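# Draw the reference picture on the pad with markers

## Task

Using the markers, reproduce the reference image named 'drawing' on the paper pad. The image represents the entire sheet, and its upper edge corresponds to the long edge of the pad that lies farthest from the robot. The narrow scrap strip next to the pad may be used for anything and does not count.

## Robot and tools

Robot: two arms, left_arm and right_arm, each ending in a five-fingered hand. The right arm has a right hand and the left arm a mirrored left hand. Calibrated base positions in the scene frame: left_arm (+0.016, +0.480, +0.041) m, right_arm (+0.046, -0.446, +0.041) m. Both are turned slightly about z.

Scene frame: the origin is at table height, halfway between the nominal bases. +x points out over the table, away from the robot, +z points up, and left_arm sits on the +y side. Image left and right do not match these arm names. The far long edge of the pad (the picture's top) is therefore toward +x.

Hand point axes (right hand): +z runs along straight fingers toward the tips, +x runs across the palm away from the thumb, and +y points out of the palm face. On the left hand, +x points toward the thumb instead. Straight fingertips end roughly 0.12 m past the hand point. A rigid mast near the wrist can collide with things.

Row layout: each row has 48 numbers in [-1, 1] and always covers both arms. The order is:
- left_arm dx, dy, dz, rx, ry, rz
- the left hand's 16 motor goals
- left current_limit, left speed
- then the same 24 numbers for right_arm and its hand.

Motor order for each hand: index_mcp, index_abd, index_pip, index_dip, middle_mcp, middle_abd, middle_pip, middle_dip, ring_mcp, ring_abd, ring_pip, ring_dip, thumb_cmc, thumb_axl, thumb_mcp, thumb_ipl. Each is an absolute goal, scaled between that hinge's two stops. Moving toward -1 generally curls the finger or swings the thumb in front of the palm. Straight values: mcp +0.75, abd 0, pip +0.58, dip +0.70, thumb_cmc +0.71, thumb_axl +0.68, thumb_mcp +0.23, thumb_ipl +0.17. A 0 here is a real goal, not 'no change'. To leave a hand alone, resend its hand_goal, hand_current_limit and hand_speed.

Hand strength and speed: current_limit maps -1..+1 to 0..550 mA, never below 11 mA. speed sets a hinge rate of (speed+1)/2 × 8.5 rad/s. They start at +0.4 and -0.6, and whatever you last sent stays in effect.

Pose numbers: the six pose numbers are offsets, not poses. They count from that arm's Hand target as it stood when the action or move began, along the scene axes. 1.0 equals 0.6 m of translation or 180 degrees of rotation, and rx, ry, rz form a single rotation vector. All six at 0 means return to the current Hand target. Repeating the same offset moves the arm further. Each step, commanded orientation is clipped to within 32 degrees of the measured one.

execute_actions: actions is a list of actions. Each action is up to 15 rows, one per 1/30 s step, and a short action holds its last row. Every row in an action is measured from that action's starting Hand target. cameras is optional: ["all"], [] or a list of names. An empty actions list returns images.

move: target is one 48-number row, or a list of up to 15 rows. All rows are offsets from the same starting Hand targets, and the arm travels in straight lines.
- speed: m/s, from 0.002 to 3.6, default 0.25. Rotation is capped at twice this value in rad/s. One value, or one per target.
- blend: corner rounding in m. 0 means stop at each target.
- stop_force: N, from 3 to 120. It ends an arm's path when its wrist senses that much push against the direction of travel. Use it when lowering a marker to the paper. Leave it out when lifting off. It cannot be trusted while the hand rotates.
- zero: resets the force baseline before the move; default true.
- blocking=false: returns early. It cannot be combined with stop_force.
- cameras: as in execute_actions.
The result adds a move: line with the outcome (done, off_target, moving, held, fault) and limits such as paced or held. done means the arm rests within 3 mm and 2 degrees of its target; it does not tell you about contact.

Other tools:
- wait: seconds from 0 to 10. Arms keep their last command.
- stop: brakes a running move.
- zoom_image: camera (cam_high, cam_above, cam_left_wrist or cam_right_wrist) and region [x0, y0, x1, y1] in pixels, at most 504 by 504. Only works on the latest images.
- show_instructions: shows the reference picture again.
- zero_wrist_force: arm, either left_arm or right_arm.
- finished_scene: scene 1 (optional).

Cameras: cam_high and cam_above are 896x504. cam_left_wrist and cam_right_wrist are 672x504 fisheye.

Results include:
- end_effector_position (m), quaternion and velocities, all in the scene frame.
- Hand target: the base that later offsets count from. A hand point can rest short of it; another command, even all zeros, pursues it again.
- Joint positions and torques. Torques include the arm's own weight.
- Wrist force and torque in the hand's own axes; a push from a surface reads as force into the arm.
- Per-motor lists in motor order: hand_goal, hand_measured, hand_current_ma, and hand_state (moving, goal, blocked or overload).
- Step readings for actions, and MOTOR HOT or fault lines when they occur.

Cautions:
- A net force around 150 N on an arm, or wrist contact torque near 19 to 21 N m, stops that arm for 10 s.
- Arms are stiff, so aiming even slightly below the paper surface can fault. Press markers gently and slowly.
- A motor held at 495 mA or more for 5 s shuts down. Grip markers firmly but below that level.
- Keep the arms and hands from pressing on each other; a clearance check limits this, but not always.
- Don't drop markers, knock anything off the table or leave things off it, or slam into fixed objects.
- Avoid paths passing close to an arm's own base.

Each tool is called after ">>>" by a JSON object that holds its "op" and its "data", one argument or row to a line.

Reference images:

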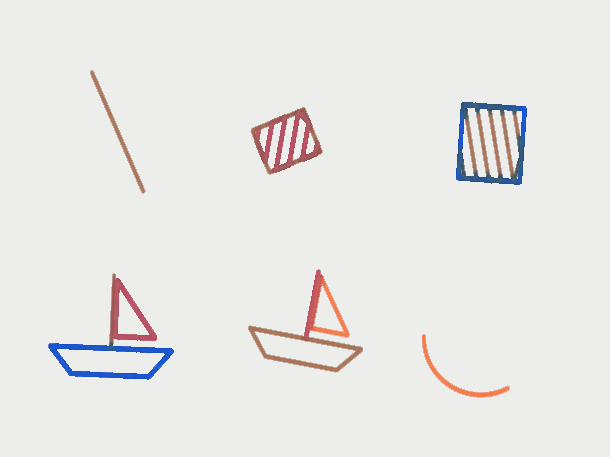

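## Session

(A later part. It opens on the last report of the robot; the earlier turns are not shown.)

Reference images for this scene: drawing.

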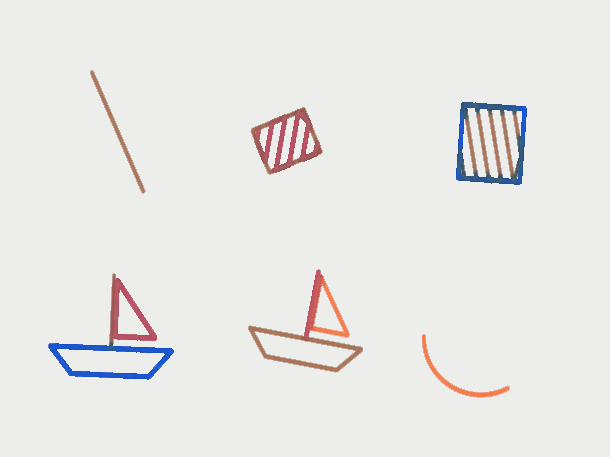

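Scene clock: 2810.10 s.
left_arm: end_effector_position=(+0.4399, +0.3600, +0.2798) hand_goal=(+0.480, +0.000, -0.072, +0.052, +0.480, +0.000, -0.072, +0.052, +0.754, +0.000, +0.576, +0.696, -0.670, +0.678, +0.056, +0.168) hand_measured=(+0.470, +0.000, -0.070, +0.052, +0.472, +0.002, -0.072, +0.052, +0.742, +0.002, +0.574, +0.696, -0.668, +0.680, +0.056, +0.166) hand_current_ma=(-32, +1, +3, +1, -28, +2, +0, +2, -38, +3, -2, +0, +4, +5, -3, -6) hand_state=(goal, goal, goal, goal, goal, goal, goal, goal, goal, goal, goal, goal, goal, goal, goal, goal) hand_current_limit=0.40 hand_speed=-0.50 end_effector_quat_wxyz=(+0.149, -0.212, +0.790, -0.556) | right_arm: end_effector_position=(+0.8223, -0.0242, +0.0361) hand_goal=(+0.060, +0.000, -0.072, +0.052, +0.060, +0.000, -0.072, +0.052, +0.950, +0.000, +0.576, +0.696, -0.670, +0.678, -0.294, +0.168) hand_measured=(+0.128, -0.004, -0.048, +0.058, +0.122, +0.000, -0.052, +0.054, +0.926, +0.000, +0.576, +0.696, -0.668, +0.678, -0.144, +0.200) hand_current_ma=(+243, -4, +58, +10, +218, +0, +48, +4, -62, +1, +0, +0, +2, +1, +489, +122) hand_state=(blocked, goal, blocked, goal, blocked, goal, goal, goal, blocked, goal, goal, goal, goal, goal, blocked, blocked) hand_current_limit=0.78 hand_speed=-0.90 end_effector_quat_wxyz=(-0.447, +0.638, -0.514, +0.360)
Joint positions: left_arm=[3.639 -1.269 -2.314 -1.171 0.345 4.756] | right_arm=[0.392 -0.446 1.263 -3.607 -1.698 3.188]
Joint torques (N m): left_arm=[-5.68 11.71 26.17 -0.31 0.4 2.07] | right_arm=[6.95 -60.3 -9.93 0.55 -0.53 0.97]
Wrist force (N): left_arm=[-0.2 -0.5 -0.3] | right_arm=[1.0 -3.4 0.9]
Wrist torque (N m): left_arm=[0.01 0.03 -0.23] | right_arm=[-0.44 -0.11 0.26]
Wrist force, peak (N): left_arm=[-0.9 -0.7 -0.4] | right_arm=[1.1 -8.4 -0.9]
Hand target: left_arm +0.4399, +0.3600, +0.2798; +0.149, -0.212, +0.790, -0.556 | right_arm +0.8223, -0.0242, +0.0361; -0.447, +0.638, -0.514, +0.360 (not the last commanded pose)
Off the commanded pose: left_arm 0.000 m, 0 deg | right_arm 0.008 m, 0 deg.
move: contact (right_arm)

Release, raise, retreat.

>>> {"op": "move", "data": {
  "target": [
    [0,0,0,0,0,0,0.479,0,-0.073,0.051,0.479,0,-0.073,0.051,0.754,0,0.576,0.696,-0.671,0.677,0.056,0.168,0.4,-0.5,0,0,-0.0008,0,0,0,0.26,0,-0.073,0.051,0.26,0,-0.073,0.051,0.95,0,0.576,0.696,-0.671,0.677,-0.06,0.168,0.4,-0.88],
    [0,0,0,0,0,0,0.479,0,-0.073,0.051,0.479,0,-0.073,0.051,0.754,0,0.576,0.696,-0.671,0.677,0.056,0.168,0.4,-0.5,0,0,0.12,0,0,0,0.26,0,-0.073,0.051,0.26,0,-0.073,0.051,0.95,0,0.576,0.696,-0.671,0.677,-0.06,0.168,0.4,-0.85],
    [0,0,0,0,0,0,0.479,0,-0.073,0.051,0.479,0,-0.073,0.051,0.754,0,0.576,0.696,-0.671,0.677,0.056,0.168,0.4,-0.5,-0.6705,-0.7128,0.2,0,0,0.24,0.479,0,-0.073,0.051,0.479,0,-0.073,0.051,0.754,0,0.576,0.696,-0.671,0.677,0.056,0.168,0.4,-0.8]
  ],
  "speed": [0.05,0.06,0.2],
  "cameras": ["cam_above"]
}}

>>> {"op": "zoom_image", "data": {
  "camera": "cam_above",
  "region": [400, 30, 640, 180]
}}

Scene clock: 2828.30 s.
left_arm: end_effector_position=(+0.4399, +0.3600, +0.2798) hand_goal=(+0.480, +0.000, -0.072, +0.052, +0.480, +0.000, -0.072, +0.052, +0.754, +0.000, +0.576, +0.696, -0.670, +0.678, +0.056, +0.168) hand_measured=(+0.470, +0.000, -0.070, +0.052, +0.472, +0.002, -0.072, +0.052, +0.742, +0.002, +0.574, +0.696, -0.668, +0.680, +0.056, +0.166) hand_current_ma=(-32, +1, +3, +1, -28, +2, +0, +2, -38, +3, -2, +0, +4, +5, -3, -6) hand_state=(goal, goal, goal, goal, goal, goal, goal, goal, goal, goal, goal, goal, goal, goal, goal, goal) hand_current_limit=0.40 hand_speed=-0.50 end_effector_quat_wxyz=(+0.149, -0.212, +0.790, -0.556) | right_arm: end_effector_position=(+0.4200, -0.4519, +0.1561) hand_goal=(+0.480, +0.000, -0.072, +0.052, +0.480, +0.000, -0.072, +0.052, +0.754, +0.000, +0.576, +0.696, -0.670, +0.678, +0.056, +0.168) hand_measured=(+0.466, -0.002, -0.070, +0.054, +0.466, +0.000, -0.072, +0.054, +0.746, +0.000, +0.576, +0.696, -0.670, +0.678, +0.054, +0.166) hand_current_ma=(-35, -3, +2, +2, -32, +0, +0, +1, -17, +1, +0, +0, +1, +1, -5, -3) hand_state=(goal, goal, goal, goal, goal, goal, goal, goal, goal, goal, goal, goal, goal, goal, goal, goal) hand_current_limit=0.40 hand_speed=-0.80 end_effector_quat_wxyz=(-0.548, +0.782, -0.243, +0.170)
Joint positions: left_arm=[3.639 -1.269 -2.314 -1.171 0.345 4.756] | right_arm=[-0.907 -1.752 2.407 -1.474 -0.487 0.758]
Joint torques (N m): left_arm=[-6.35 11.24 26.18 -0.25 0.25 2.05] | right_arm=[10.17 -3.55 -24.75 1.4 2.06 1.04]
Wrist force (N): left_arm=[-0.9 -0.2 0.1] | right_arm=[1.2 -1.9 1.0]
Wrist torque (N m): left_arm=[0.02 0.12 -0.29] | right_arm=[-0.32 -0.12 0.35]
Wrist force, peak (N): left_arm=[-1.0 -0.6 -0.6] | right_arm=[0.8 -5.7 1.5]
Hand target: left_arm +0.4399, +0.3600, +0.2798; +0.149, -0.212, +0.790, -0.556 | right_arm +0.4200, -0.4519, +0.1561; -0.548, +0.782, -0.243, +0.170
Off the commanded pose: left_arm 0.000 m, 0 deg | right_arm 0.000 m, 0 deg.
move: done
Images, in order (width x height): cam_above 896x504.

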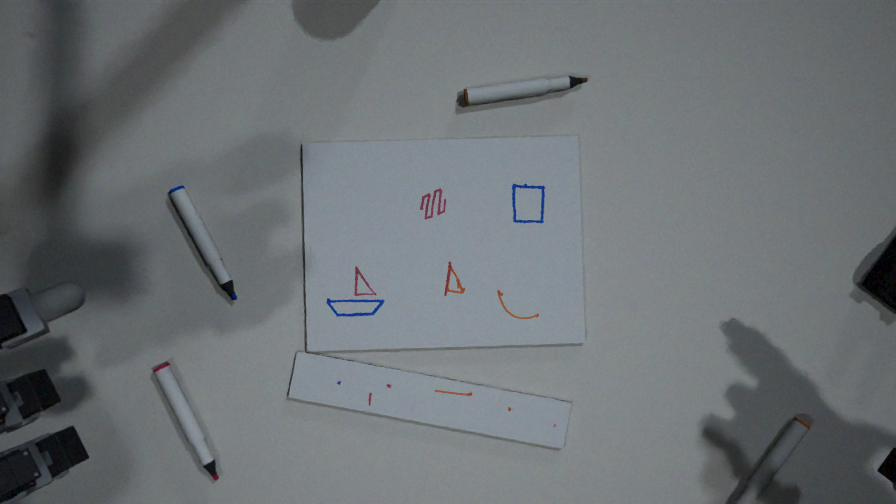

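Scaled by 2.100.

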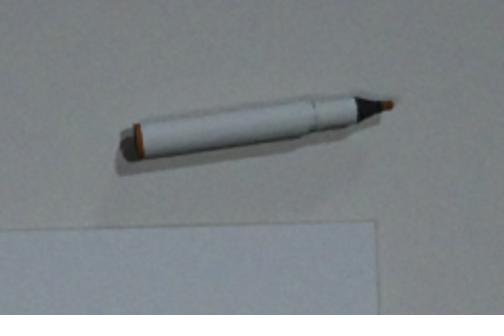

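>>> {"op": "move", "data": {
  "target": [
    [0.3,-0.4,0,0,0,0.2,0.479,0,-0.073,0.051,0.479,0,-0.073,0.051,0.754,0,0.576,0.696,-0.671,0.677,0.056,0.168,0.4,-0.5,0,0,0,0,0,0,0.479,0,-0.073,0.051,0.479,0,-0.073,0.051,0.754,0,0.576,0.696,-0.671,0.677,0.056,0.168,0.4,-0.8],
    [0.6282,-0.6752,-0.2167,0,0,0.3967,0.479,0,-0.073,0.051,0.479,0,-0.073,0.051,0.754,0,0.576,0.696,-0.671,0.677,0.056,0.168,0.4,-0.5,0,0,0,0,0,0,0.479,0,-0.073,0.051,0.479,0,-0.073,0.051,0.754,0,0.576,0.696,-0.671,0.677,0.056,0.168,0.4,-0.8]
  ],
  "speed": 0.18,
  "blend": 0.05,
  "cameras": ["cam_above","cam_high"]
}}

Scene clock: 2847.10 s.
left_arm: end_effector_position=(+0.8168, -0.0452, +0.1498) hand_goal=(+0.480, +0.000, -0.072, +0.052, +0.480, +0.000, -0.072, +0.052, +0.754, +0.000, +0.576, +0.696, -0.670, +0.678, +0.056, +0.168) hand_measured=(+0.470, +0.000, -0.070, +0.052, +0.472, +0.002, -0.072, +0.052, +0.742, +0.002, +0.574, +0.696, -0.668, +0.680, +0.056, +0.166) hand_current_ma=(-32, +1, +3, +1, -28, +2, +0, +2, -38, +3, -2, +0, +3, +5, -3, -6) hand_state=(goal, goal, goal, goal, goal, goal, goal, goal, goal, goal, goal, goal, goal, goal, goal, goal) hand_current_limit=0.40 hand_speed=-0.50 end_effector_quat_wxyz=(-0.445, +0.633, -0.518, +0.365) | right_arm: end_effector_position=(+0.4200, -0.4519, +0.1561) hand_goal=(+0.480, +0.000, -0.072, +0.052, +0.480, +0.000, -0.072, +0.052, +0.754, +0.000, +0.576, +0.696, -0.670, +0.678, +0.056, +0.168) hand_measured=(+0.466, -0.002, -0.070, +0.054, +0.466, +0.000, -0.072, +0.054, +0.746, +0.000, +0.576, +0.696, -0.670, +0.678, +0.054, +0.166) hand_current_ma=(-35, -3, +2, +2, -32, +0, +0, +1, -17, +1, +0, +0, +1, +1, -5, -3) hand_state=(goal, goal, goal, goal, goal, goal, goal, goal, goal, goal, goal, goal, goal, goal, goal, goal) hand_current_limit=0.40 hand_speed=-0.80 end_effector_quat_wxyz=(-0.548, +0.782, -0.243, +0.170)
Joint positions: left_arm=[2.542 -2.766 -0.745 -0.09 2.274 2.831] | right_arm=[-0.907 -1.752 2.407 -1.474 -0.487 0.758]
Joint torques (N m): left_arm=[7.63 54.09 33.16 0.77 1.06 -0.62] | right_arm=[8.95 -3.19 -27.83 1.6 1.91 1.05]
Wrist force (N): left_arm=[-0.7 -0.4 -0.3] | right_arm=[1.0 -2.5 1.2]
Wrist torque (N m): left_arm=[0.07 0.09 -0.08] | right_arm=[-0.41 -0.10 0.31]
Wrist force, peak (N): left_arm=[-0.7 0.9 -1.5] | right_arm=[1.2 -2.7 1.5]
Hand target: left_arm +0.8169, -0.0451, +0.1498; -0.445, +0.633, -0.518, +0.365 | right_arm +0.4200, -0.4519, +0.1561; -0.548, +0.782, -0.243, +0.170
Off the commanded pose: left_arm 0.000 m, 0 deg | right_arm 0.000 m, 0 deg.
move: done
Images, in order (width x height): cam_high 896x504, cam_above 896x504.

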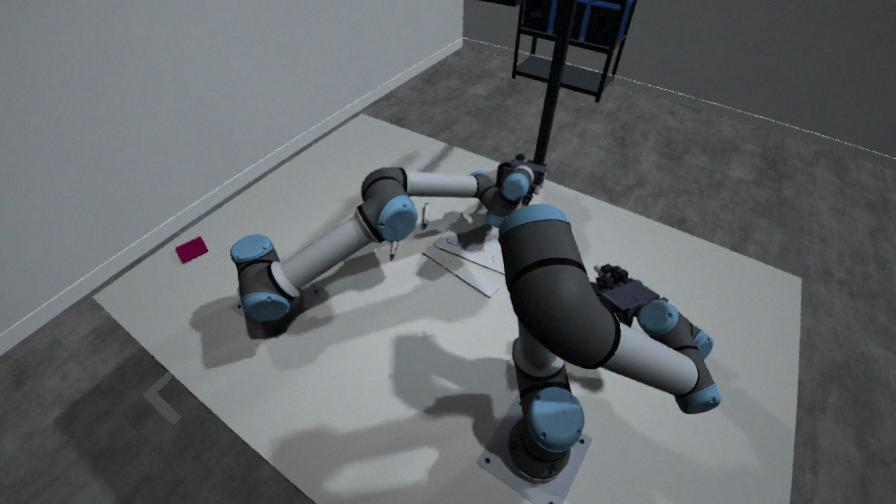

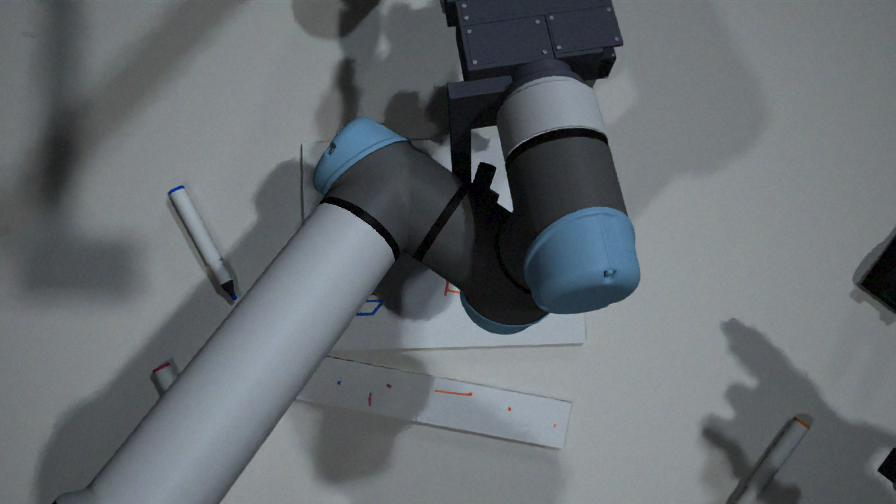

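>>> {"op": "move", "data": {
  "target": [
    [0,0,-0.15,0,0,0,0.479,0,-0.073,0.051,0.479,0,-0.073,0.051,0.754,0,0.576,0.696,-0.671,0.677,0.056,0.168,0.4,-0.5,0,0,0,0,0,0,0.479,0,-0.073,0.051,0.479,0,-0.073,0.051,0.754,0,0.576,0.696,-0.671,0.677,0.056,0.168,0.4,-0.8]
  ],
  "speed": 0.08
}}

>>> {"op": "move", "data": {
  "target": [
    [0,0,-0.055,0,0,0,0.479,0,-0.073,0.051,0.479,0,-0.073,0.051,0.754,0,0.576,0.696,-0.671,0.677,0.056,0.168,0.4,-0.5,0,0,0,0,0,0,0.479,0,-0.073,0.051,0.479,0,-0.073,0.051,0.754,0,0.576,0.696,-0.671,0.677,0.056,0.168,0.4,-0.8]
  ],
  "speed": 0.015,
  "stop_force": 4,
  "cameras": ["cam_above"]
}}

>>> {"op": "zoom_image", "data": {
  "camera": "cam_above",
  "region": [400, 0, 640, 180]
}}

Scene clock: 2860.70 s.
left_arm: end_effector_position=(+0.8169, -0.0451, +0.0600) hand_goal=(+0.480, +0.000, -0.072, +0.052, +0.480, +0.000, -0.072, +0.052, +0.754, +0.000, +0.576, +0.696, -0.670, +0.678, +0.056, +0.168) hand_measured=(+0.470, +0.000, -0.070, +0.052, +0.472, +0.002, -0.072, +0.052, +0.742, +0.002, +0.574, +0.696, -0.668, +0.680, +0.056, +0.166) hand_current_ma=(-32, +1, +3, +1, -28, +2, +0, +2, -38, +3, -2, +0, +3, +5, -3, -6) hand_state=(goal, goal, goal, goal, goal, goal, goal, goal, goal, goal, goal, goal, goal, goal, goal, goal) hand_current_limit=0.40 hand_speed=-0.50 end_effector_quat_wxyz=(-0.445, +0.633, -0.517, +0.365) end_effector_velocity=(+0.000, +0.000, +0.002) end_effector_angular_velocity=(+0.002, +0.002, +0.000) | right_arm: end_effector_position=(+0.4200, -0.4519, +0.1561) hand_goal=(+0.480, +0.000, -0.072, +0.052, +0.480, +0.000, -0.072, +0.052, +0.754, +0.000, +0.576, +0.696, -0.670, +0.678, +0.056, +0.168) hand_measured=(+0.466, -0.002, -0.070, +0.054, +0.466, +0.000, -0.072, +0.054, +0.746, +0.000, +0.576, +0.696, -0.670, +0.678, +0.054, +0.166) hand_current_ma=(-35, -3, +2, +2, -32, +0, +0, +1, -17, +1, +0, +0, +1, +1, -5, -3) hand_state=(goal, goal, goal, goal, goal, goal, goal, goal, goal, goal, goal, goal, goal, goal, goal, goal) hand_current_limit=0.40 hand_speed=-0.80 end_effector_quat_wxyz=(-0.548, +0.782, -0.243, +0.170)
Joint positions: left_arm=[2.542 -2.895 -0.72 0.015 2.274 2.831] | right_arm=[-0.907 -1.752 2.407 -1.474 -0.487 0.758]
Joint velocities: left_arm=[0 0.004 -0.001 -0.005 0 0.001] | right_arm=[within noise]
Joint torques (N m): left_arm=[6.68 68.59 15.11 -0.71 0.11 1.91] | right_arm=[9.97 -3.47 -26.54 1.2 2.2 1.13]
Wrist force (N): left_arm=[-0.9 0.0 -0.4] | right_arm=[1.0 -2.2 1.0]
Wrist torque (N m): left_arm=[0.10 0.13 -0.11] | right_arm=[-0.36 -0.10 0.32]
Wrist force, peak (N): left_arm=[-0.7 -1.6 -0.7] | right_arm=[1.2 -2.5 1.6]
Hand target: left_arm +0.8169, -0.0451, +0.0598; -0.445, +0.633, -0.518, +0.365 | right_arm +0.4200, -0.4519, +0.1561; -0.548, +0.782, -0.243, +0.170
Off the commanded pose: left_arm 0.000 m, 0 deg | right_arm 0.000 m, 0 deg.
move: done

Scene clock: 2862.60 s.
left_arm: end_effector_position=(+0.8169, -0.0451, +0.0444) hand_goal=(+0.480, +0.000, -0.072, +0.052, +0.480, +0.000, -0.072, +0.052, +0.754, +0.000, +0.576, +0.696, -0.670, +0.678, +0.056, +0.168) hand_measured=(+0.470, +0.000, -0.070, +0.052, +0.472, +0.002, -0.072, +0.052, +0.742, +0.002, +0.574, +0.696, -0.672, +0.680, +0.056, +0.166) hand_current_ma=(-32, +1, +3, +1, -28, +2, +0, +2, -38, +3, -2, +0, -5, +4, -1, -4) hand_state=(goal, goal, goal, goal, goal, goal, goal, goal, goal, goal, goal, goal, goal, goal, goal, goal) hand_current_limit=0.40 hand_speed=-0.50 end_effector_quat_wxyz=(-0.445, +0.633, -0.518, +0.365) | right_arm: end_effector_position=(+0.4200, -0.4519, +0.1561) hand_goal=(+0.480, +0.000, -0.072, +0.052, +0.480, +0.000, -0.072, +0.052, +0.754, +0.000, +0.576, +0.696, -0.670, +0.678, +0.056, +0.168) hand_measured=(+0.466, -0.002, -0.070, +0.054, +0.466, +0.000, -0.072, +0.054, +0.746, +0.000, +0.576, +0.696, -0.670, +0.678, +0.054, +0.166) hand_current_ma=(-35, -3, +2, +2, -32, +0, +0, +1, -17, +1, +0, +0, +1, +1, -5, -3) hand_state=(goal, goal, goal, goal, goal, goal, goal, goal, goal, goal, goal, goal, goal, goal, goal, goal) hand_current_limit=0.40 hand_speed=-0.80 end_effector_quat_wxyz=(-0.548, +0.782, -0.243, +0.170)
Joint positions: left_arm=[2.542 -2.921 -0.708 0.028 2.274 2.831] | right_arm=[-0.907 -1.752 2.407 -1.474 -0.487 0.758]
Joint torques (N m): left_arm=[3.61 66.79 13.62 -0.8 -1.56 1.85] | right_arm=[9.46 -3.8 -25.57 1.51 1.98 1.08]
Wrist force (N): left_arm=[-0.5 -2.0 -0.8] | right_arm=[0.8 -2.1 1.1]
Wrist torque (N m): left_arm=[-0.06 0.08 -0.08] | right_arm=[-0.37 -0.08 0.30]
Wrist force, peak (N): left_arm=[-0.3 -8.7 -2.5] | right_arm=[1.1 -2.7 1.3]
Hand target: left_arm +0.8169, -0.0451, +0.0444; -0.445, +0.633, -0.518, +0.365 (not the last commanded pose) | right_arm +0.4200, -0.4519, +0.1561; -0.548, +0.782, -0.243, +0.170
Off the commanded pose: left_arm 0.018 m, 0 deg | right_arm 0.000 m, 0 deg.
move: contact (left_arm)
Images, in order (width x height): cam_above 896x504.

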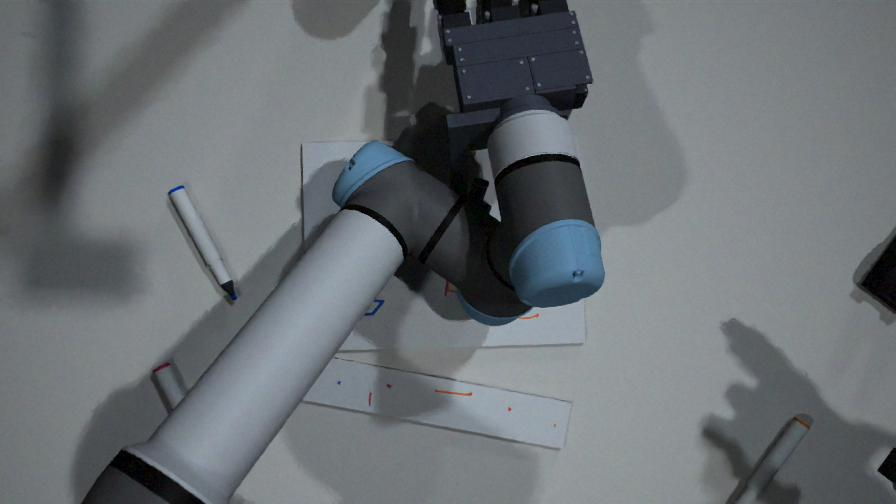

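Scaled by 2.100.

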